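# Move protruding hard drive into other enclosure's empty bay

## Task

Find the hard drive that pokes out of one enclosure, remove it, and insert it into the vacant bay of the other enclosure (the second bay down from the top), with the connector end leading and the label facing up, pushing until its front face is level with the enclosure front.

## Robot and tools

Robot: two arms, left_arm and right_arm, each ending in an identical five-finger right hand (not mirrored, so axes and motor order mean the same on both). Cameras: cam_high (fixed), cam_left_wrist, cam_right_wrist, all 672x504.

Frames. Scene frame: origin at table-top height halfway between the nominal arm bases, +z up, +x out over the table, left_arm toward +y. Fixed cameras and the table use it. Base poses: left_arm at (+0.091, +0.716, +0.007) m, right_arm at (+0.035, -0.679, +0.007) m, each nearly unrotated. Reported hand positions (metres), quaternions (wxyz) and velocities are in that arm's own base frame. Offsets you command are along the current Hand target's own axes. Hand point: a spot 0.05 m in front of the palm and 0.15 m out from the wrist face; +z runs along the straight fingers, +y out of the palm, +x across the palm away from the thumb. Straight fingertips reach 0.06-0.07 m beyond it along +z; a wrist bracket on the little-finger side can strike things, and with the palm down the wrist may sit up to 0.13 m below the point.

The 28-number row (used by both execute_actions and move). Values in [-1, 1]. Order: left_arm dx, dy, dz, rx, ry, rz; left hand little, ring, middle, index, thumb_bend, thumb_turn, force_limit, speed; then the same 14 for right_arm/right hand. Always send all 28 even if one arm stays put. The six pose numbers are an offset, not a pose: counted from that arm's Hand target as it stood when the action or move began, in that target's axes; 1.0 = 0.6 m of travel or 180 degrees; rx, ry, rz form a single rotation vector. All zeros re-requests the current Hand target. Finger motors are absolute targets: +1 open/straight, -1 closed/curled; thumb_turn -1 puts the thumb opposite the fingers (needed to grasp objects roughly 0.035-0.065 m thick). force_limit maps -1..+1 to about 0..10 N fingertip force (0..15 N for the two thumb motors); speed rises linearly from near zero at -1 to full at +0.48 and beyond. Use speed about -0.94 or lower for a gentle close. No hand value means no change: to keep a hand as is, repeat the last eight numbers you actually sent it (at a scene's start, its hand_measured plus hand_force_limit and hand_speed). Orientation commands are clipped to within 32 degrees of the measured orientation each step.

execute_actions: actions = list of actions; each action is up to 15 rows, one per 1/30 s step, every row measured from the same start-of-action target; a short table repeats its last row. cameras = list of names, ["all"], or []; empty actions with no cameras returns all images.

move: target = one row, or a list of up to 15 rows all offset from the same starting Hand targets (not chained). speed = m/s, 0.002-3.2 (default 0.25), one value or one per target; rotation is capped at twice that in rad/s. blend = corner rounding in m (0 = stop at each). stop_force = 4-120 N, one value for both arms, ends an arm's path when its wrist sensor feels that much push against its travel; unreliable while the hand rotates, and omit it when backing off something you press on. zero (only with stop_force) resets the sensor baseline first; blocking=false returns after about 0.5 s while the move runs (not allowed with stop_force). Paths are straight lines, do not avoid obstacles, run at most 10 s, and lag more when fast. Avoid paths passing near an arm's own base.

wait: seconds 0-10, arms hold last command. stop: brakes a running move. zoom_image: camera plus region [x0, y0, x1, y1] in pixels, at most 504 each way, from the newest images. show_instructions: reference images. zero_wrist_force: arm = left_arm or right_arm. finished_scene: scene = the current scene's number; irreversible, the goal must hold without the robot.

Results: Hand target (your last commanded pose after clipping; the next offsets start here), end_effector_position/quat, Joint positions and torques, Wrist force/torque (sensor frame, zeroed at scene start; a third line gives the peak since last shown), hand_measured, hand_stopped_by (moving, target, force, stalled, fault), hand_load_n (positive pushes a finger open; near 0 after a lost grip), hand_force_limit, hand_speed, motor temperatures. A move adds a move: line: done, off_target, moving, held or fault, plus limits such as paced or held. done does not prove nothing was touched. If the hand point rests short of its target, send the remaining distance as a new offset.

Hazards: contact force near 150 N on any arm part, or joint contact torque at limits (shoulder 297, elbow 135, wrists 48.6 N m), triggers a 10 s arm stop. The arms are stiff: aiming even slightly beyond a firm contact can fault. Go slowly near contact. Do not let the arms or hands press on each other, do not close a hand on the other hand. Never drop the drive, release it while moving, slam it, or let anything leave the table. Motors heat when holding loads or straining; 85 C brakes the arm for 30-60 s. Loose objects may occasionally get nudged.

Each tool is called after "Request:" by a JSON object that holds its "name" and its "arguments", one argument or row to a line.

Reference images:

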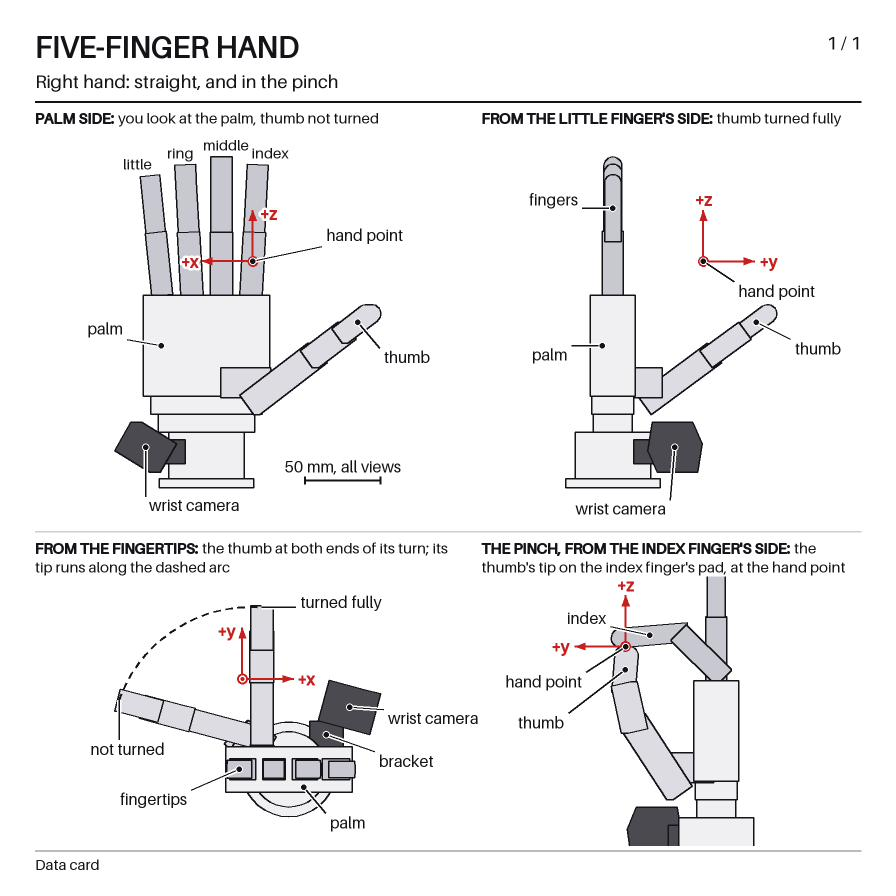

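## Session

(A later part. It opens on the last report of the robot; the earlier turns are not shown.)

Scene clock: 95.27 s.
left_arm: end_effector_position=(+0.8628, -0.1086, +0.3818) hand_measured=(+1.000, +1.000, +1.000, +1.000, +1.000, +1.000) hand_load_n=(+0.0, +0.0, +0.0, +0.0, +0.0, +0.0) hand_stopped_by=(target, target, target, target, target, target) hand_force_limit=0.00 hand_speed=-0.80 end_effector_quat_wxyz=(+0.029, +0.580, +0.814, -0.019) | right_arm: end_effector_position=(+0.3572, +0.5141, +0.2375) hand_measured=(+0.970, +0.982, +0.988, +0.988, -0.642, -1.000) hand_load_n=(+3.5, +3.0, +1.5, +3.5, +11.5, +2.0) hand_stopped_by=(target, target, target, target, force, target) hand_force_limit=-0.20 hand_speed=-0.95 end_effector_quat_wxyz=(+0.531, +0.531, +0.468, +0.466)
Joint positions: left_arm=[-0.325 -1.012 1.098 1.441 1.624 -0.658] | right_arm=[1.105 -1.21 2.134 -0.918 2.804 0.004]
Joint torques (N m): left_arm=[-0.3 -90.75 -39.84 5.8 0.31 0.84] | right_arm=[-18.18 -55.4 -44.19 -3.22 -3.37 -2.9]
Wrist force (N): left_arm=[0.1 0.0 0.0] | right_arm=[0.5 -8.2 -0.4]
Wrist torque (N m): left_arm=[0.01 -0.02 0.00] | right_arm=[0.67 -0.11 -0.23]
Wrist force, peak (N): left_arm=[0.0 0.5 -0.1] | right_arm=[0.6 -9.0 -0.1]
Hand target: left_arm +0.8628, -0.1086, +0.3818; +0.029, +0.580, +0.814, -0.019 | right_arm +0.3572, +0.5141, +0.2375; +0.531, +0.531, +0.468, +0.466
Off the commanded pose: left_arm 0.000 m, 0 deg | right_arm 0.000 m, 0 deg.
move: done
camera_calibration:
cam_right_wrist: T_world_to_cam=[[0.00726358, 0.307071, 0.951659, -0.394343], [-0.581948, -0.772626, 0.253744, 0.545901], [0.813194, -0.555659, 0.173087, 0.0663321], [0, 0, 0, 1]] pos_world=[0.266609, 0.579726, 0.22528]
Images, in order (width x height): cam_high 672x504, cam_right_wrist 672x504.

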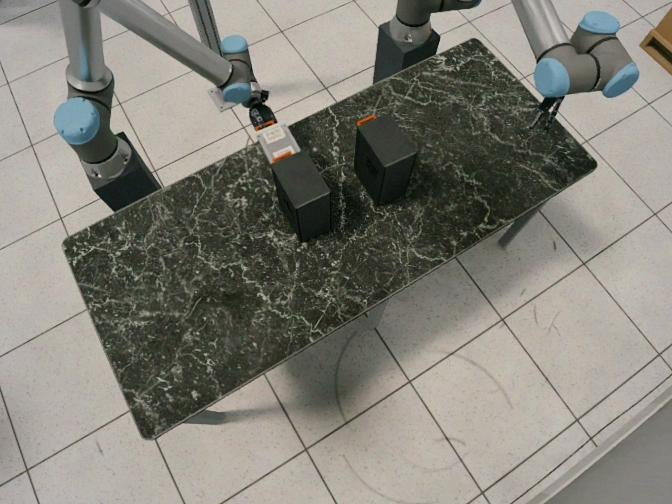

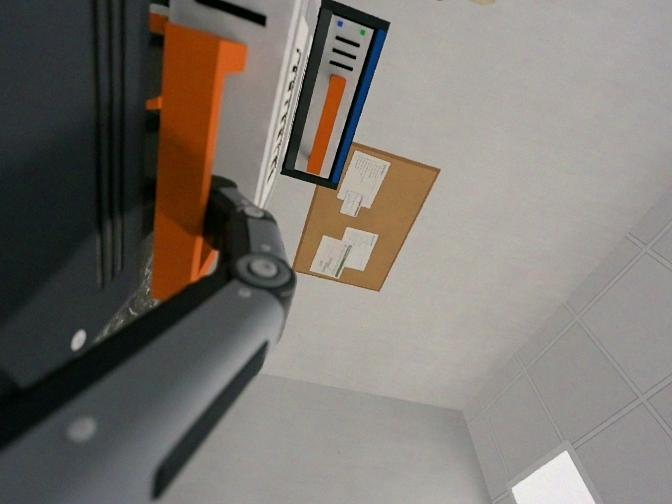

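Request:
{"name": "zoom_image", "arguments": {
  "camera": "cam_right_wrist",
  "region": [270, 130, 320, 190]
}}

Request:
{"name": "zoom_image", "arguments": {
  "camera": "cam_right_wrist",
  "region": [290, 0, 340, 60]
}}

Scaled by 8.400.

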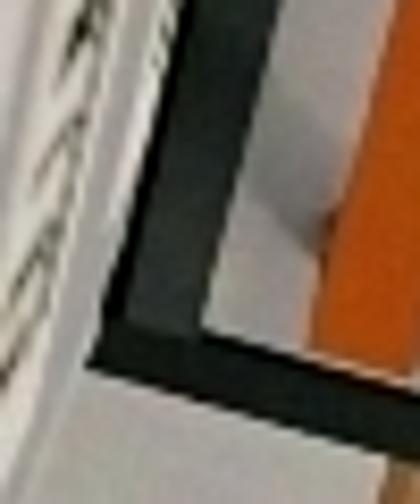

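Scaled by 8.400.

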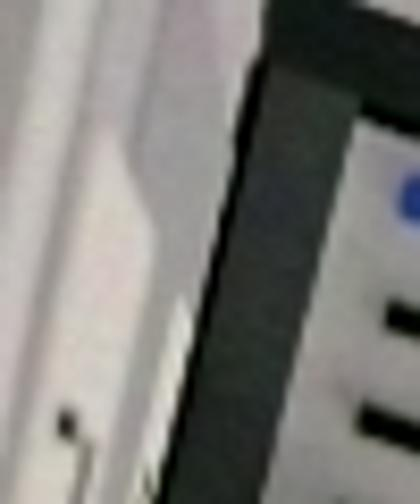

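Request:
{"name": "zoom_image", "arguments": {
  "camera": "cam_high",
  "region": [245, 100, 325, 180]
}}

Request:
{"name": "zoom_image", "arguments": {
  "camera": "cam_high",
  "region": [250, 120, 300, 170]
}}

Scaled by 6.300.

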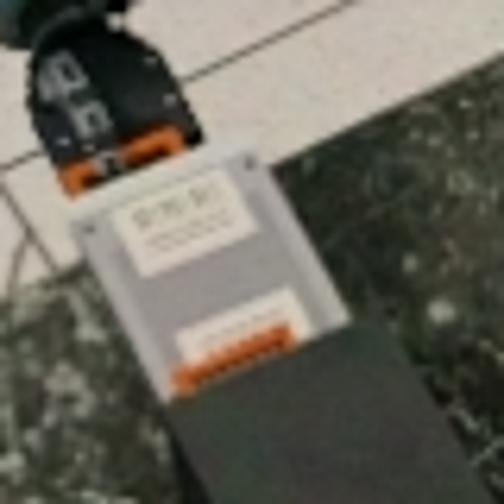

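Scaled by 10.080.

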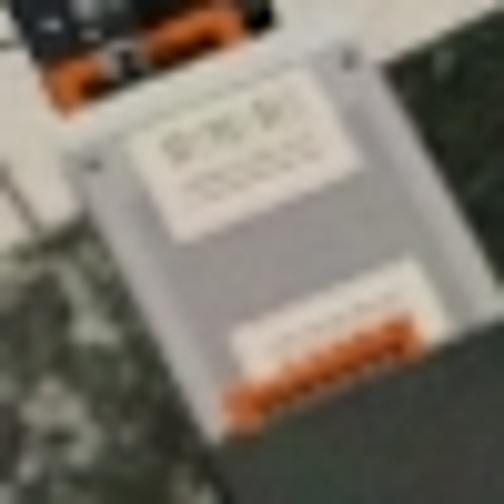

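Request:
{"name": "zoom_image", "arguments": {
  "camera": "cam_right_wrist",
  "region": [260, 160, 300, 210]
}}

Scaled by 10.080.

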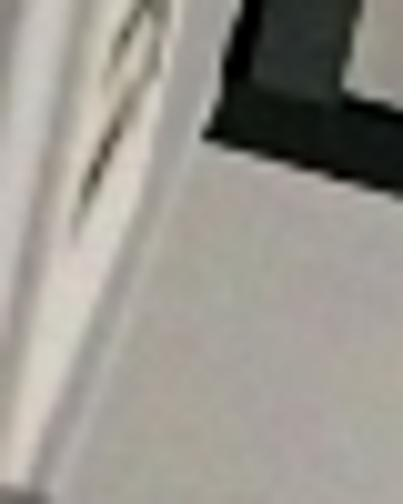

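Request:
{"name": "move", "arguments": {
  "target": [0,0,0,0,0,0,1,1,1,1,1,1,0,-0.8,0.0053,0.0013,0.003,0,0,-0.0017,0.97,0.982,0.988,0.988,-0.98,-1,-0.2,-0.95],
  "speed": 0.03,
  "cameras": ["cam_right_wrist"]
}}

Request:
{"name": "zoom_image", "arguments": {
  "camera": "cam_right_wrist",
  "region": [260, 130, 320, 190]
}}

Request:
{"name": "zoom_image", "arguments": {
  "camera": "cam_right_wrist",
  "region": [290, 0, 350, 60]
}}

Scene clock: 104.83 s.
left_arm: end_effector_position=(+0.8628, -0.1086, +0.3818) hand_measured=(+1.000, +1.000, +1.000, +1.000, +1.000, +1.000) hand_load_n=(+0.0, +0.0, +0.0, +0.0, +0.0, +0.0) hand_stopped_by=(target, target, target, target, target, target) hand_force_limit=0.00 hand_speed=-0.80 end_effector_quat_wxyz=(+0.029, +0.580, +0.814, -0.019) | right_arm: end_effector_position=(+0.3593, +0.5168, +0.2382) hand_measured=(+0.970, +0.982, +0.988, +0.988, -0.642, -1.000) hand_load_n=(+3.5, +3.0, +1.5, +3.5, +11.0, +1.5) hand_stopped_by=(target, target, target, target, force, target) hand_force_limit=-0.20 hand_speed=-0.95 end_effector_quat_wxyz=(+0.532, +0.530, +0.469, +0.465)
Joint positions: left_arm=[-0.325 -1.012 1.098 1.441 1.624 -0.658] | right_arm=[1.104 -1.207 2.128 -0.915 2.802 -0.001]
Joint torques (N m): left_arm=[-3.76 -91.82 -41.52 5.67 0.29 1.24] | right_arm=[-17.35 -56.77 -45.3 0.89 -3.25 -2.66]
Wrist force (N): left_arm=[0.0 -0.1 -0.1] | right_arm=[0.6 -8.6 -0.2]
Wrist torque (N m): left_arm=[-0.02 0.00 -0.01] | right_arm=[0.60 -0.12 -0.24]
Wrist force, peak (N): left_arm=[0.1 0.5 0.2] | right_arm=[1.1 -8.9 -0.2]
Hand target: left_arm +0.8628, -0.1086, +0.3818; +0.029, +0.580, +0.814, -0.019 | right_arm +0.3594, +0.5170, +0.2383; +0.532, +0.530, +0.469, +0.465
Off the commanded pose: left_arm 0.000 m, 0 deg | right_arm 0.000 m, 0 deg.
move: done
camera_calibration:
cam_right_wrist: T_world_to_cam=[[0.00782249, 0.311794, 0.950117, -0.398128], [-0.581816, -0.771342, 0.257917, 0.547383], [0.813282, -0.554812, 0.175373, 0.0650224], [0, 0, 0, 1]] pos_world=[0.268709, 0.582429, 0.225686]
Images, in order (width x height): cam_right_wrist 672x504.

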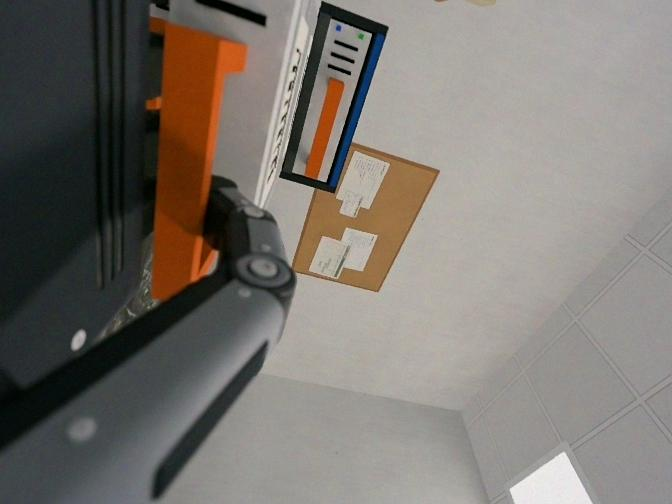

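Scaled by 8.400.

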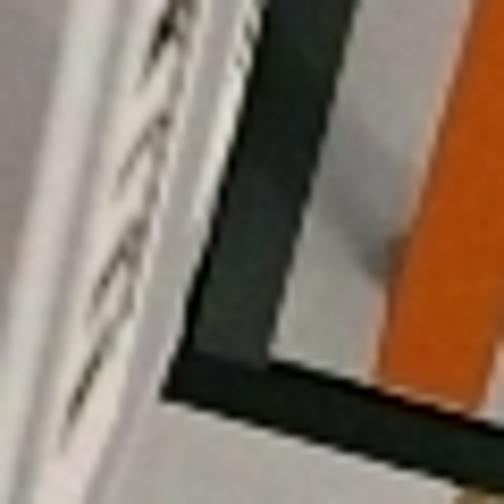

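Scaled by 8.400.

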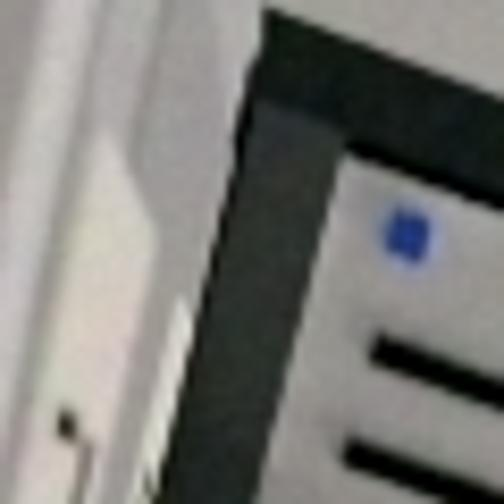

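Request:
{"name": "zoom_image", "arguments": {
  "camera": "cam_right_wrist",
  "region": [250, 165, 290, 215]
}}

Scaled by 10.080.

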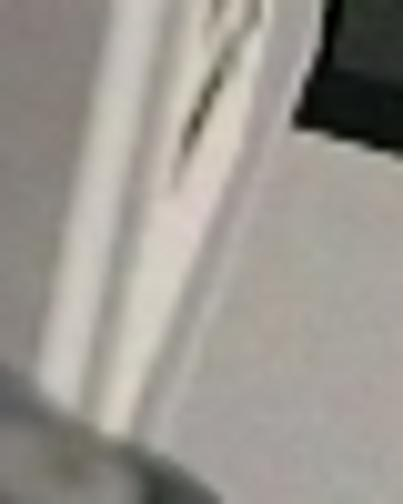

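Request:
{"name": "move", "arguments": {
  "target": [0,0,0,0,0,0,1,1,1,1,1,1,0,-0.8,0.0017,0,0,0,0.0056,0,0.97,0.982,0.988,0.988,-0.98,-1,-0.2,-0.95],
  "speed": 0.03,
  "cameras": ["cam_right_wrist", "cam_high"]
}}

Request:
{"name": "zoom_image", "arguments": {
  "camera": "cam_right_wrist",
  "region": [250, 150, 310, 210]
}}

Request:
{"name": "zoom_image", "arguments": {
  "camera": "cam_high",
  "region": [245, 110, 345, 210]
}}

Scene clock: 110.50 s.
left_arm: end_effector_position=(+0.8628, -0.1086, +0.3818) hand_measured=(+1.000, +1.000, +1.000, +1.000, +1.000, +1.000) hand_load_n=(+0.0, +0.0, +0.0, +0.5, -0.5, +0.0) hand_stopped_by=(target, target, target, target, target, target) hand_force_limit=0.00 hand_speed=-0.80 end_effector_quat_wxyz=(+0.029, +0.580, +0.814, -0.019) | right_arm: end_effector_position=(+0.3595, +0.5180, +0.2383) hand_measured=(+0.970, +0.982, +0.988, +0.988, -0.642, -1.000) hand_load_n=(+3.0, +3.0, +1.5, +3.5, +11.0, +2.0) hand_stopped_by=(target, target, target, target, force, target) hand_force_limit=-0.20 hand_speed=-0.95 end_effector_quat_wxyz=(+0.528, +0.526, +0.474, +0.469)
Joint positions: left_arm=[-0.325 -1.012 1.098 1.441 1.624 -0.658] | right_arm=[1.102 -1.211 2.135 -0.917 2.784 -0.001]
Joint torques (N m): left_arm=[-1.91 -88.18 -41.26 5.78 0.65 0.84] | right_arm=[-18.63 -74.91 -18.22 -3.59 -2.99 1.3]
Wrist force (N): left_arm=[0.1 -0.1 0.2] | right_arm=[0.6 -8.4 0.0]
Wrist torque (N m): left_arm=[-0.02 -0.02 0.00] | right_arm=[0.62 -0.13 -0.23]
Wrist force, peak (N): left_arm=[-0.1 0.4 0.1] | right_arm=[0.7 -8.8 -0.5]
Hand target: left_arm +0.8628, -0.1086, +0.3818; +0.029, +0.580, +0.814, -0.019 | right_arm +0.3595, +0.5180, +0.2383; +0.528, +0.526, +0.474, +0.469
Off the commanded pose: left_arm 0.000 m, 0 deg | right_arm 0.000 m, 0 deg.
move: done
camera_calibration:
cam_right_wrist: T_world_to_cam=[[0.00260371, 0.312149, 0.95003, -0.396873], [-0.56836, -0.781205, 0.258236, 0.548582], [0.822776, -0.540631, 0.175379, 0.0546897], [0, 0, 0, 1]] pos_world=[0.267828, 0.582005, 0.225787]
Images, in order (width x height): cam_high 672x504, cam_right_wrist 672x504.

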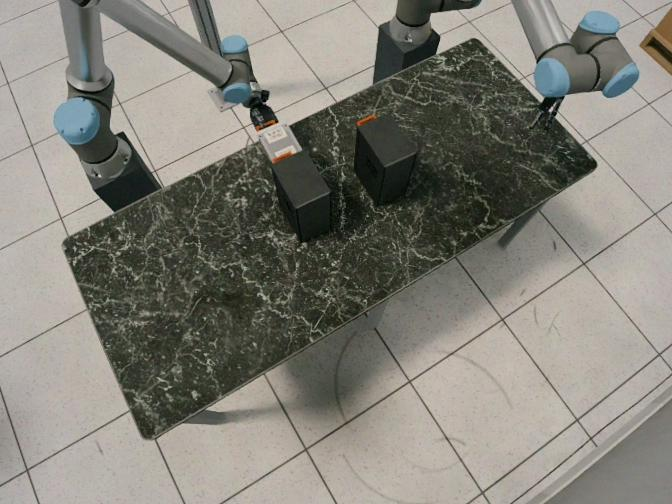

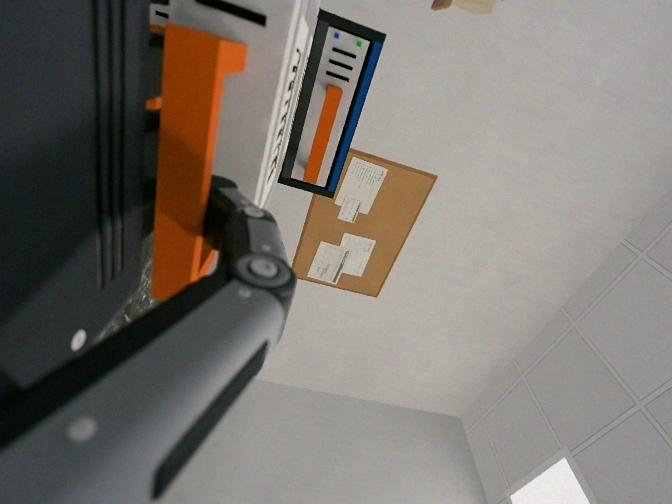

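Scaled by 8.400.

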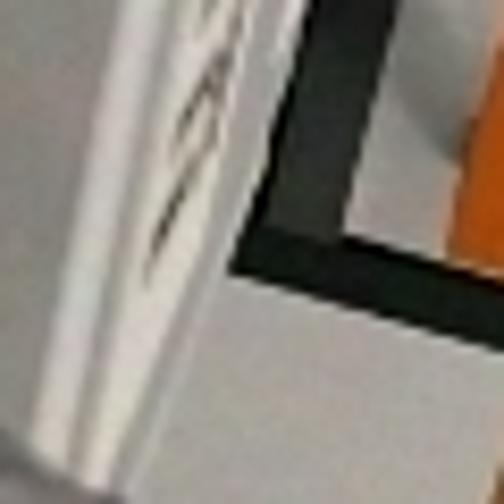

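Scaled by 5.040.

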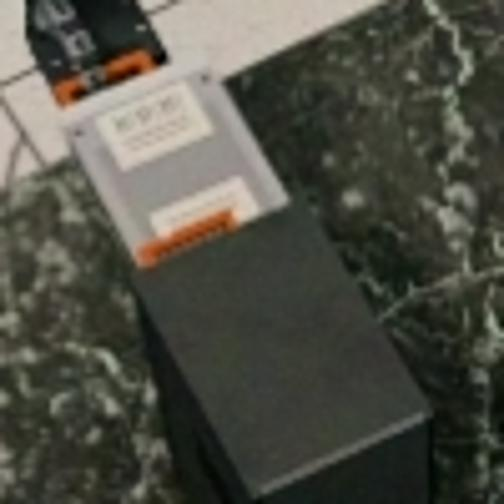

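Request:
{"name": "move", "arguments": {
  "target": [0,0,0,0,0,0,1,1,1,1,1,1,0,-0.8,-0.0112,0,0,0,-0.0056,0,0.97,0.982,0.988,0.988,-0.98,-1,-0.2,-0.95],
  "speed": 0.03,
  "cameras": ["cam_right_wrist"]
}}

Request:
{"name": "zoom_image", "arguments": {
  "camera": "cam_right_wrist",
  "region": [260, 140, 310, 190]
}}

Request:
{"name": "zoom_image", "arguments": {
  "camera": "cam_right_wrist",
  "region": [280, 80, 340, 140]
}}

Scene clock: 113.20 s.
left_arm: end_effector_position=(+0.8628, -0.1086, +0.3818) hand_measured=(+1.000, +1.000, +1.000, +1.000, +1.000, +1.000) hand_load_n=(+0.0, +0.0, +0.0, -0.5, +0.0, +0.0) hand_stopped_by=(target, target, target, target, target, target) hand_force_limit=0.00 hand_speed=-0.80 end_effector_quat_wxyz=(+0.029, +0.580, +0.814, -0.019) | right_arm: end_effector_position=(+0.3588, +0.5115, +0.2383) hand_measured=(+0.970, +0.982, +0.988, +0.988, -0.642, -1.000) hand_load_n=(+3.0, +3.0, +1.5, +3.0, +11.5, +1.5) hand_stopped_by=(target, target, target, target, force, target) hand_force_limit=-0.20 hand_speed=-0.95 end_effector_quat_wxyz=(+0.532, +0.530, +0.469, +0.465)
Joint positions: left_arm=[-0.325 -1.012 1.098 1.441 1.624 -0.658] | right_arm=[1.1 -1.214 2.139 -0.919 2.798 -0.001]
Joint torques (N m): left_arm=[0.52 -92.03 -40.5 5.61 0.41 0.9] | right_arm=[-18.96 -76.87 -18.41 -3.09 4.69 -2.69]
Wrist force (N): left_arm=[0.0 -0.1 0.0] | right_arm=[0.6 -8.1 -0.4]
Wrist torque (N m): left_arm=[-0.01 0.00 -0.01] | right_arm=[0.69 -0.12 -0.22]
Wrist force, peak (N): left_arm=[0.1 0.3 0.3] | right_arm=[0.8 -8.7 0.0]
Hand target: left_arm +0.8628, -0.1086, +0.3818; +0.029, +0.580, +0.814, -0.019 | right_arm +0.3588, +0.5113, +0.2383; +0.532, +0.530, +0.469, +0.465
Off the commanded pose: left_arm 0.000 m, 0 deg | right_arm 0.000 m, 0 deg.
move: done
camera_calibration:
cam_right_wrist: T_world_to_cam=[[0.00769211, 0.312035, 0.950039, -0.396653], [-0.58138, -0.771598, 0.258134, 0.54296], [0.813596, -0.554319, 0.175476, 0.062079], [0, 0, 0, 1]] pos_world=[0.26821, 0.577128, 0.225786]
Images, in order (width x height): cam_right_wrist 672x504.

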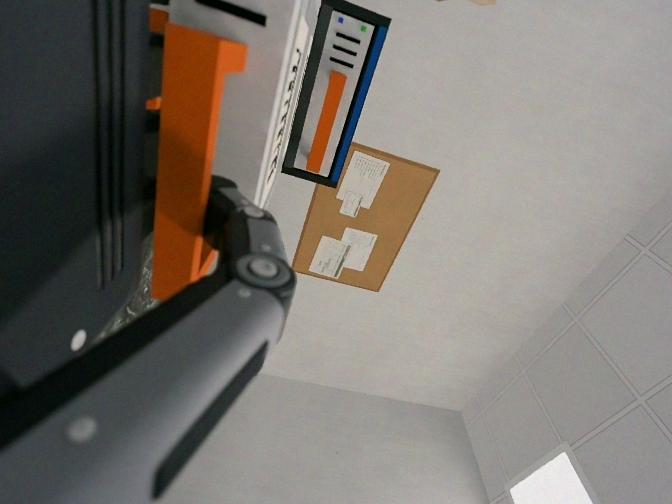

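Scaled by 10.080.

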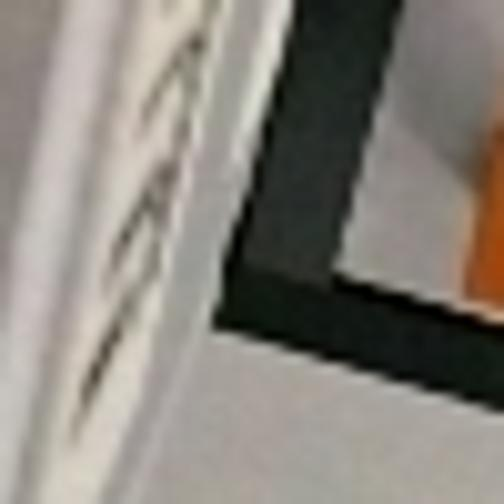

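Scaled by 8.400.

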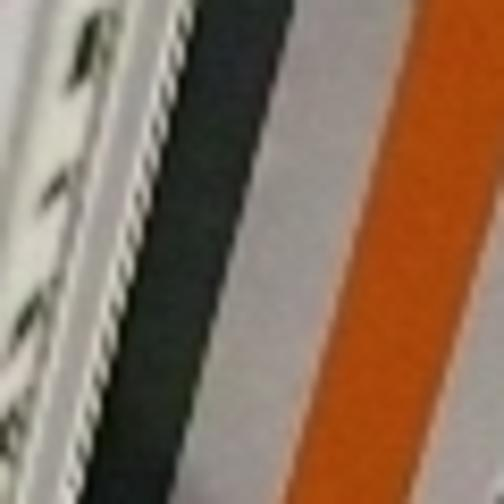

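Request:
{"name": "move", "arguments": {
  "target": [0,0,0,0,0,0,1,1,1,1,1,1,0,-0.8,0.005,0,0,0,0.0122,0,0.97,0.982,0.988,0.988,-0.98,-1,-0.2,-0.95],
  "speed": 0.04,
  "cameras": ["cam_right_wrist","cam_high"]
}}

Request:
{"name": "zoom_image", "arguments": {
  "camera": "cam_right_wrist",
  "region": [260, 140, 310, 190]
}}

Request:
{"name": "zoom_image", "arguments": {
  "camera": "cam_high",
  "region": [250, 115, 300, 165]
}}

Request:
{"name": "zoom_image", "arguments": {
  "camera": "cam_high",
  "region": [260, 140, 340, 220]
}}

Scene clock: 117.93 s.
left_arm: end_effector_position=(+0.8628, -0.1086, +0.3818) hand_measured=(+1.000, +1.000, +1.000, +1.000, +1.000, +1.000) hand_load_n=(+0.0, +0.0, +0.0, +0.0, +0.0, +0.0) hand_stopped_by=(target, target, target, target, target, target) hand_force_limit=0.00 hand_speed=-0.80 end_effector_quat_wxyz=(+0.029, +0.580, +0.814, -0.019) | right_arm: end_effector_position=(+0.3591, +0.5143, +0.2383) hand_measured=(+0.970, +0.982, +0.988, +0.988, -0.642, -1.000) hand_load_n=(+3.5, +3.0, +1.5, +3.5, +11.5, +1.5) hand_stopped_by=(target, target, target, target, force, target) hand_force_limit=-0.20 hand_speed=-0.95 end_effector_quat_wxyz=(+0.523, +0.521, +0.479, +0.475)
Joint positions: left_arm=[-0.325 -1.012 1.098 1.441 1.624 -0.658] | right_arm=[1.097 -1.223 2.153 -0.924 2.758 -0.001]
Joint torques (N m): left_arm=[-0.09 -90.12 -40.38 5.98 0.66 1.5] | right_arm=[-18.24 -75.2 -18.08 -3.34 -3.07 -0.39]
Wrist force (N): left_arm=[0.1 0.2 -0.1] | right_arm=[0.8 -8.5 -0.2]
Wrist torque (N m): left_arm=[0.04 0.00 0.01] | right_arm=[0.61 -0.16 -0.22]
Wrist force, peak (N): left_arm=[0.5 0.2 -0.1] | right_arm=[0.8 -8.8 0.0]
Hand target: left_arm +0.8628, -0.1086, +0.3818; +0.029, +0.580, +0.814, -0.019 | right_arm +0.3592, +0.5143, +0.2383; +0.523, +0.521, +0.479, +0.475
Off the commanded pose: left_arm 0.000 m, 0 deg | right_arm 0.000 m, 0 deg.
move: done
camera_calibration:
cam_right_wrist: T_world_to_cam=[[-0.00370465, 0.312002, 0.950074, -0.393359], [-0.552039, -0.79283, 0.258211, 0.545595], [0.83381, -0.523522, 0.175175, 0.0402743], [0, 0, 0, 1]] pos_world=[0.266151, 0.576377, 0.225787]
Images, in order (width x height): cam_high 672x504, cam_right_wrist 672x504.

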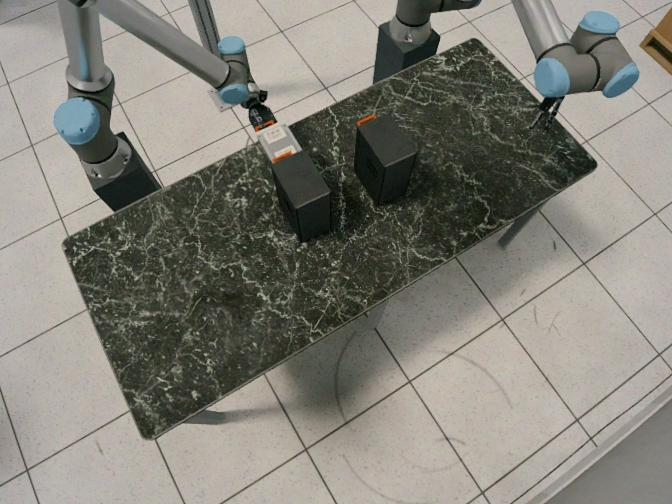

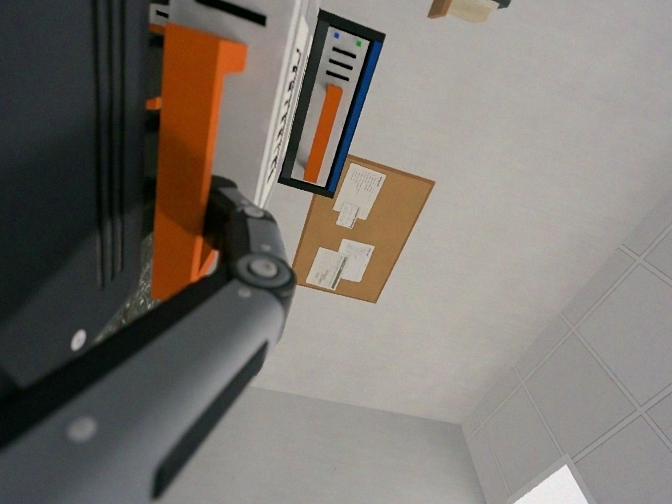

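Scaled by 10.080.

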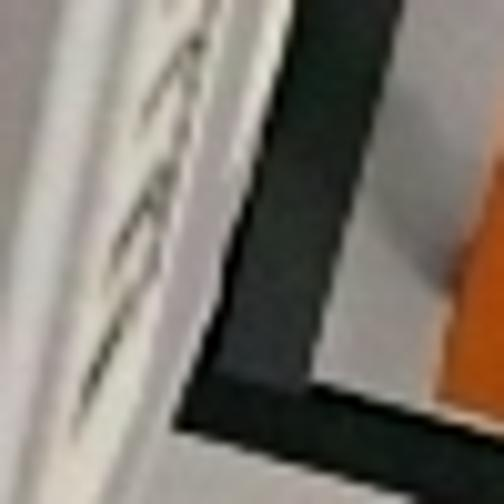

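Scaled by 10.080.

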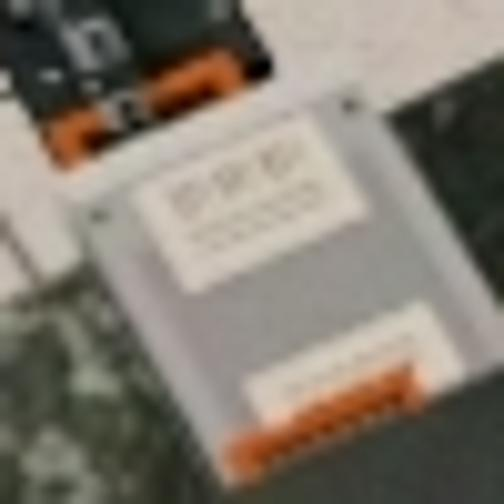

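Scaled by 6.300.

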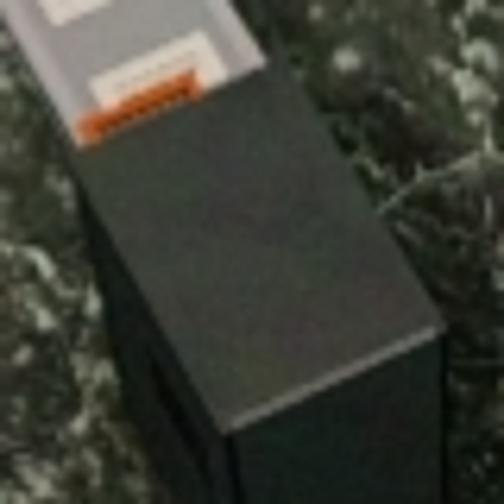

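Request:
{"name": "move", "arguments": {
  "target": [0,0,0,0,0,0,1,1,1,1,1,1,0,-0.8,-0.0012,0.0005,0.0333,0,0,0,0.97,0.982,0.988,0.988,-0.98,-1,-0.2,-0.95],
  "speed": 0.02,
  "stop_force": 5,
  "cameras": ["cam_right_wrist","cam_high"]
}}

Request:
{"name": "zoom_image", "arguments": {
  "camera": "cam_right_wrist",
  "region": [250, 130, 320, 200]
}}

Scene clock: 125.30 s.
left_arm: end_effector_position=(+0.8628, -0.1086, +0.3818) hand_measured=(+1.000, +1.000, +1.000, +1.000, +1.000, +1.000) hand_load_n=(+0.0, +0.0, +0.0, +0.0, +0.0, +0.0) hand_stopped_by=(target, target, target, target, target, target) hand_force_limit=0.00 hand_speed=-0.80 end_effector_quat_wxyz=(+0.029, +0.580, +0.814, -0.019) | right_arm: end_effector_position=(+0.3671, +0.5132, +0.2384) hand_measured=(+0.970, +0.982, +0.988, +0.988, -0.642, -1.000) hand_load_n=(+3.5, +3.5, +2.0, +2.5, +8.5, +1.0) hand_stopped_by=(target, target, target, target, force, target) hand_force_limit=-0.20 hand_speed=-0.95 end_effector_quat_wxyz=(+0.523, +0.521, +0.479, +0.475)
Joint positions: left_arm=[-0.325 -1.012 1.098 1.441 1.624 -0.658] | right_arm=[1.083 -1.223 2.153 -0.924 2.744 -0.001]
Joint torques (N m): left_arm=[0.31 -90.53 -41.04 5.57 0.44 1.15] | right_arm=[17.59 -73.91 -18.23 -3.07 4.41 0.73]
Wrist force (N): left_arm=[0.0 0.1 -0.1] | right_arm=[0.5 -8.4 -0.4]
Wrist torque (N m): left_arm=[0.03 0.01 -0.01] | right_arm=[0.63 -0.10 -0.24]
Wrist force, peak (N): left_arm=[-0.5 -0.1 -0.1] | right_arm=[-0.9 -9.0 -6.0]
Hand target: left_arm +0.8628, -0.1086, +0.3818; +0.029, +0.580, +0.814, -0.019 | right_arm +0.3671, +0.5132, +0.2384; +0.523, +0.521, +0.479, +0.475 (not the last commanded pose)
Off the commanded pose: left_arm 0.000 m, 0 deg | right_arm 0.012 m, 0 deg.
move: contact (right_arm)
camera_calibration:
cam_right_wrist: T_world_to_cam=[[-0.0038172, 0.312, 0.950074, -0.39308], [-0.551749, -0.793032, 0.258212, 0.549228], [0.834002, -0.523217, 0.175173, 0.0328346], [0, 0, 0, 1]] pos_world=[0.274152, 0.575377, 0.225887]
Images, in order (width x height): cam_high 672x504, cam_right_wrist 672x504.

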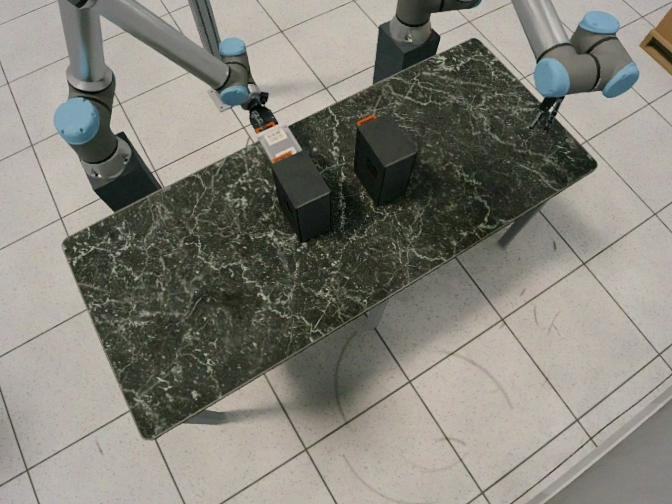

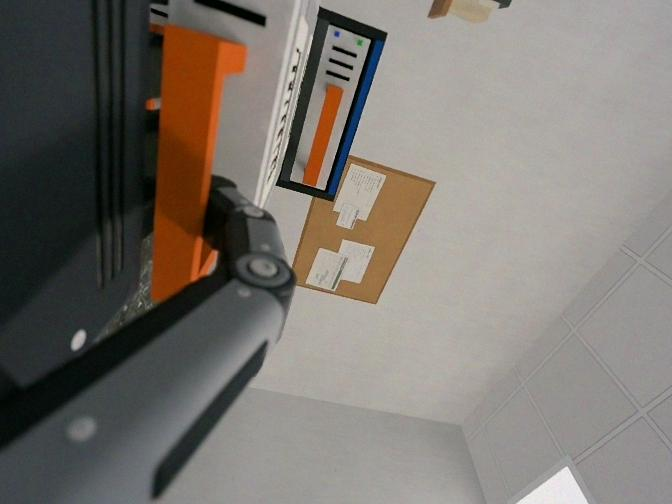

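Scaled by 7.200.

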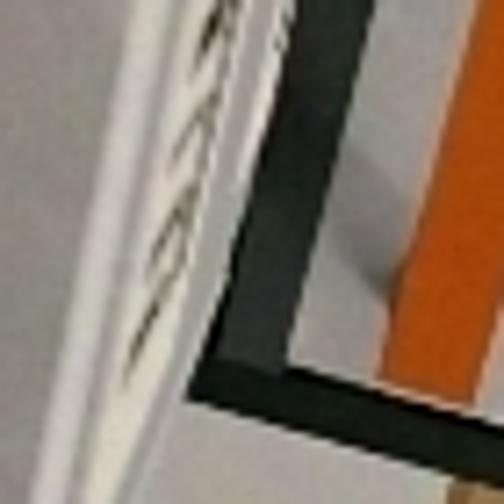

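Request:
{"name": "execute_actions", "arguments": {
  "actions": [
    [[0,0,0,0,0,0,1,1,1,1,1,1,0,-0.8,0,0,0.002,0,0,0,0.97,0.982,0.988,0.988,-0.98,-1,-0.2,-0.95]]
  ]
}}

Scene clock: 126.67 s.
left_arm: end_effector_position=(+0.8628, -0.1086, +0.3818) hand_measured=(+1.000, +1.000, +1.000, +1.000, +1.000, +1.000) hand_load_n=(+0.0, +0.0, +0.0, -0.5, +0.0, +0.0) hand_stopped_by=(target, target, target, target, target, target) hand_force_limit=0.00 hand_speed=-0.80 end_effector_quat_wxyz=(+0.029, +0.580, +0.814, -0.019) | right_arm: end_effector_position=(+0.3683, +0.5131, +0.2384) hand_measured=(+0.970, +0.982, +0.988, +0.988, -0.642, -1.000) hand_load_n=(+3.5, +3.0, +1.5, +2.0, +6.0, +1.0) hand_stopped_by=(target, target, target, target, force, target) hand_force_limit=-0.20 hand_speed=-0.95 end_effector_quat_wxyz=(+0.523, +0.521, +0.479, +0.475)
Joint positions: left_arm=[-0.325 -1.012 1.098 1.441 1.624 -0.658] | right_arm=[1.081 -1.223 2.153 -0.924 2.742 -0.001]
Joint torques (N m): left_arm=[-2.3 -90.18 -41.21 5.59 0.41 0.85] | right_arm=[-20.93 -54.66 -48.84 -0.89 -3.86 -1.21]
Wrist force (N): left_arm=[0.1 0.0 0.1] | right_arm=[-1.8 -9.3 -8.6]
Wrist torque (N m): left_arm=[-0.01 -0.02 0.00] | right_arm=[0.99 0.16 -0.37]
Wrist force, peak (N): left_arm=[-0.2 0.1 -0.4] | right_arm=[-1.8 -9.8 -9.1]
Hand target: left_arm +0.8628, -0.1086, +0.3818; +0.029, +0.580, +0.814, -0.019 | right_arm +0.3683, +0.5131, +0.2384; +0.523, +0.521, +0.479, +0.475
Off the commanded pose: left_arm 0.000 m, 0 deg | right_arm 0.000 m, 0 deg.

Request:
{"name": "execute_actions", "arguments": {
  "actions": [
    [[0,0,0,0,0,0,1,1,1,1,1,1,0,-0.8,0,0,-0.005,0,0,0,0.97,0.982,0.988,0.988,-0.98,-1,-0.2,-0.95]]
  ],
  "cameras": ["cam_right_wrist"]
}}

Request:
{"name": "zoom_image", "arguments": {
  "camera": "cam_right_wrist",
  "region": [280, 0, 340, 60]
}}

Request:
{"name": "zoom_image", "arguments": {
  "camera": "cam_right_wrist",
  "region": [270, 60, 330, 120]
}}

Request:
{"name": "zoom_image", "arguments": {
  "camera": "cam_right_wrist",
  "region": [260, 120, 320, 180]
}}

Scene clock: 128.10 s.
left_arm: end_effector_position=(+0.8628, -0.1086, +0.3818) hand_measured=(+1.000, +1.000, +1.000, +1.000, +1.000, +1.000) hand_load_n=(+0.0, +0.0, +0.0, +0.0, +0.0, +0.0) hand_stopped_by=(target, target, target, target, target, target) hand_force_limit=0.00 hand_speed=-0.80 end_effector_quat_wxyz=(+0.029, +0.580, +0.814, -0.019) | right_arm: end_effector_position=(+0.3654, +0.5134, +0.2384) hand_measured=(+0.970, +0.982, +0.988, +0.988, -0.642, -1.000) hand_load_n=(+3.5, +4.0, +2.5, +2.5, +6.5, +1.0) hand_stopped_by=(target, target, target, target, force, target) hand_force_limit=-0.20 hand_speed=-0.95 end_effector_quat_wxyz=(+0.523, +0.521, +0.479, +0.475)
Joint positions: left_arm=[-0.325 -1.012 1.098 1.441 1.624 -0.658] | right_arm=[1.086 -1.223 2.153 -0.924 2.747 -0.001]
Joint torques (N m): left_arm=[-2.04 -90.6 -40.88 6.06 0.59 1.46] | right_arm=[16.47 -75.48 -18.64 -3.64 4.45 0.87]
Wrist force (N): left_arm=[-0.2 -0.1 0.2] | right_arm=[0.5 -8.3 0.0]
Wrist torque (N m): left_arm=[-0.02 0.02 -0.02] | right_arm=[0.62 -0.11 -0.24]
Wrist force, peak (N): left_arm=[-0.1 0.1 0.4] | right_arm=[-2.5 -9.6 -10.2]
Hand target: left_arm +0.8628, -0.1086, +0.3818; +0.029, +0.580, +0.814, -0.019 | right_arm +0.3654, +0.5134, +0.2384; +0.523, +0.521, +0.479, +0.475
Off the commanded pose: left_arm 0.000 m, 0 deg | right_arm 0.000 m, 0 deg.
camera_calibration:
cam_right_wrist: T_world_to_cam=[[-0.00381675, 0.312001, 0.950074, -0.393119], [-0.551795, -0.793003, 0.258202, 0.548313], [0.833971, -0.523261, 0.175187, 0.0344186], [0, 0, 0, 1]] pos_world=[0.272352, 0.575477, 0.225887]
Images, in order (width x height): cam_right_wrist 672x504.

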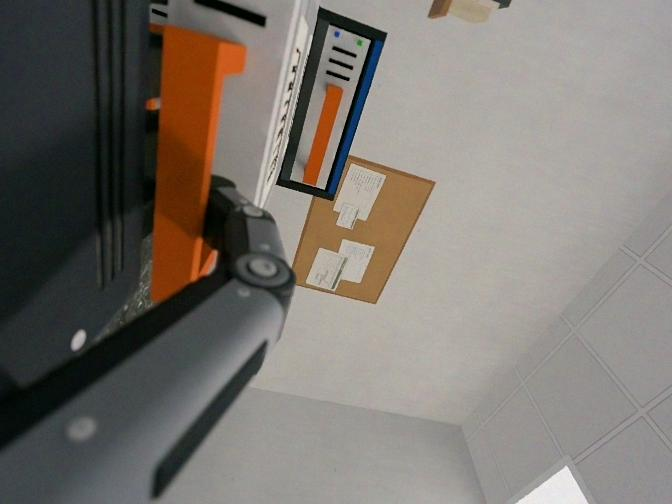

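Scaled by 8.400.

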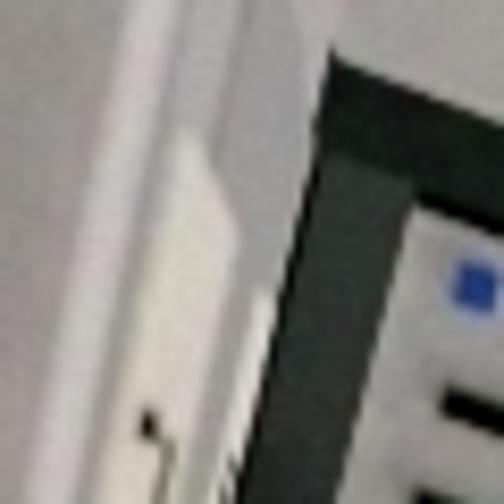

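Scaled by 8.400.

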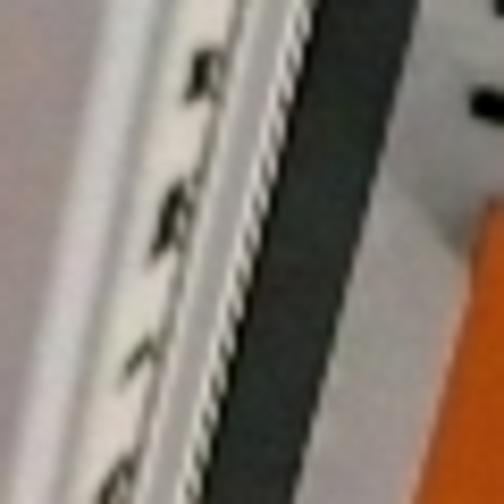

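Scaled by 8.400.

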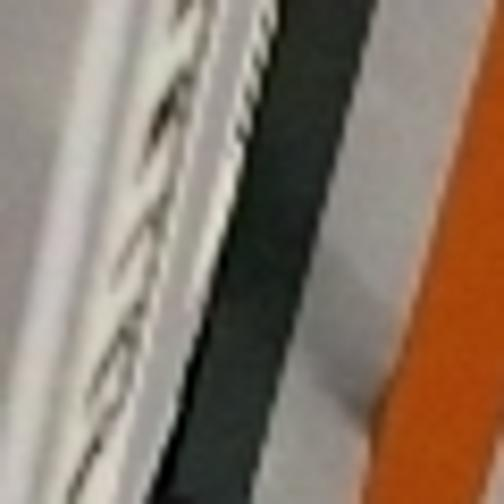

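Request:
{"name": "move", "arguments": {
  "target": [
    [0,0,0,0,0,0,1,1,1,1,1,1,0,-0.8,-0.0016,0,0,0,0,0,0.97,0.982,0.988,0.988,-0.98,-1,-0.2,-0.95],
    [0,0,0,0,0,0,1,1,1,1,1,1,0,-0.8,-0.0026,0,0.025,0,0,0,0.97,0.982,0.988,0.988,-0.98,-1,-0.2,-0.95]
  ],
  "speed": 0.015,
  "stop_force": 5
}}

Scene clock: 130.70 s.
left_arm: end_effector_position=(+0.8628, -0.1086, +0.3818) hand_measured=(+1.000, +1.000, +1.000, +1.000, +1.000, +1.000) hand_load_n=(+0.0, +0.0, +0.0, +0.0, +0.0, +0.0) hand_stopped_by=(target, target, target, target, target, target) hand_force_limit=0.00 hand_speed=-0.80 end_effector_quat_wxyz=(+0.029, +0.580, +0.814, -0.019) | right_arm: end_effector_position=(+0.3681, +0.5121, +0.2384) hand_measured=(+0.970, +0.982, +0.988, +0.988, -0.644, -1.000) hand_load_n=(+4.0, +4.0, +2.5, +2.5, +5.5, +0.5) hand_stopped_by=(target, target, target, target, force, target) hand_force_limit=-0.20 hand_speed=-0.95 end_effector_quat_wxyz=(+0.523, +0.521, +0.479, +0.475)
Joint positions: left_arm=[-0.325 -1.012 1.098 1.441 1.624 -0.658] | right_arm=[1.081 -1.224 2.155 -0.925 2.741 -0.001]
Joint torques (N m): left_arm=[1.21 -87.71 -41.82 5.78 0.33 0.94] | right_arm=[16.82 -74 -31.04 -3.09 4.85 -0.88]
Wrist force (N): left_arm=[0.2 0.1 -0.1] | right_arm=[0.6 -8.3 -0.4]
Wrist torque (N m): left_arm=[0.02 -0.03 0.01] | right_arm=[0.63 -0.11 -0.23]
Wrist force, peak (N): left_arm=[-0.4 0.3 0.1] | right_arm=[-1.4 -9.4 -7.5]
Hand target: left_arm +0.8628, -0.1086, +0.3818; +0.029, +0.580, +0.814, -0.019 | right_arm +0.3681, +0.5121, +0.2384; +0.523, +0.521, +0.479, +0.475 (not the last commanded pose)
Off the commanded pose: left_arm 0.000 m, 0 deg | right_arm 0.012 m, 0 deg.
move: contact (right_arm); path passed 1 of 2 targets

Request:
{"name": "execute_actions", "arguments": {
  "actions": [
    [[0,0,0,0,0,0,1,1,1,1,1,1,0,-0.8,0,0,0.002,0,0,0,0.97,0.982,0.988,0.988,-0.98,-1,-0.2,-0.95]]
  ],
  "cameras": ["cam_right_wrist"]
}}

Request:
{"name": "zoom_image", "arguments": {
  "camera": "cam_right_wrist",
  "region": [290, 0, 330, 40]
}}

Request:
{"name": "zoom_image", "arguments": {
  "camera": "cam_right_wrist",
  "region": [260, 150, 300, 190]
}}

Scene clock: 131.70 s.
left_arm: end_effector_position=(+0.8628, -0.1086, +0.3818) hand_measured=(+1.000, +1.000, +1.000, +1.000, +1.000, +1.000) hand_load_n=(+0.0, +0.0, +0.0, +0.0, +0.0, +0.0) hand_stopped_by=(target, target, target, target, target, target) hand_force_limit=0.00 hand_speed=-0.80 end_effector_quat_wxyz=(+0.029, +0.580, +0.814, -0.019) | right_arm: end_effector_position=(+0.3693, +0.5120, +0.2384) hand_measured=(+0.970, +0.982, +0.988, +0.988, -0.644, -1.000) hand_load_n=(+3.0, +3.5, +2.5, +2.0, +2.5, +0.5) hand_stopped_by=(target, target, target, target, force, target) hand_force_limit=-0.20 hand_speed=-0.95 end_effector_quat_wxyz=(+0.523, +0.521, +0.479, +0.475)
Joint positions: left_arm=[-0.325 -1.012 1.098 1.441 1.624 -0.658] | right_arm=[1.079 -1.224 2.154 -0.925 2.739 -0.001]
Joint torques (N m): left_arm=[-2.8 -88.38 -41.79 5.62 0.08 1.36] | right_arm=[-22.19 -54.18 -47.21 -0.9 -3.85 -2.11]
Wrist force (N): left_arm=[0.0 0.3 -0.2] | right_arm=[-1.4 -8.6 -6.3]
Wrist torque (N m): left_arm=[0.05 0.00 0.00] | right_arm=[0.82 0.09 -0.31]
Wrist force, peak (N): left_arm=[0.2 0.1 0.3] | right_arm=[-1.5 -9.2 -7.3]
Hand target: left_arm +0.8628, -0.1086, +0.3818; +0.029, +0.580, +0.814, -0.019 | right_arm +0.3693, +0.5120, +0.2384; +0.523, +0.521, +0.479, +0.475
Off the commanded pose: left_arm 0.000 m, 0 deg | right_arm 0.000 m, 0 deg.
camera_calibration:
cam_right_wrist: T_world_to_cam=[[-0.0038698, 0.311925, 0.950099, -0.39274], [-0.551749, -0.793061, 0.258121, 0.549502], [0.834001, -0.523217, 0.175173, 0.0303549], [0, 0, 0, 1]] pos_world=[0.276352, 0.574177, 0.225986]
Images, in order (width x height): cam_right_wrist 672x504.

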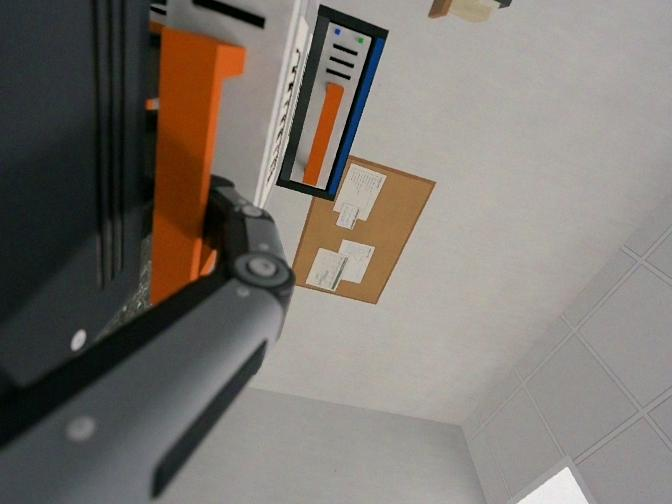

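Scaled by 12.600.

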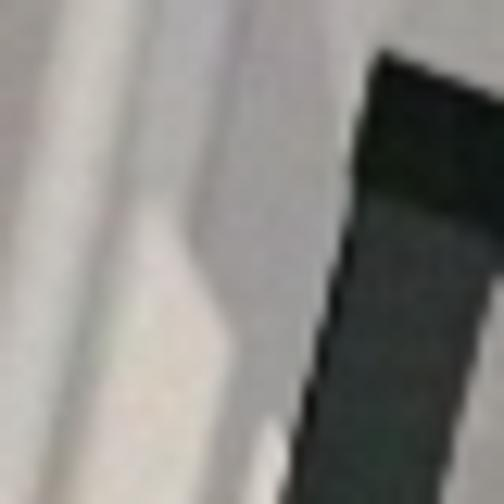

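Scaled by 12.600.

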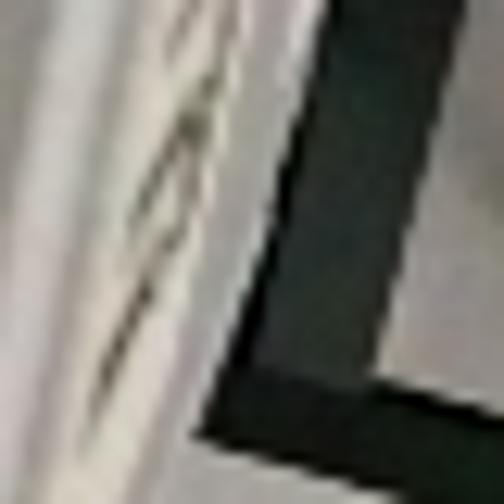

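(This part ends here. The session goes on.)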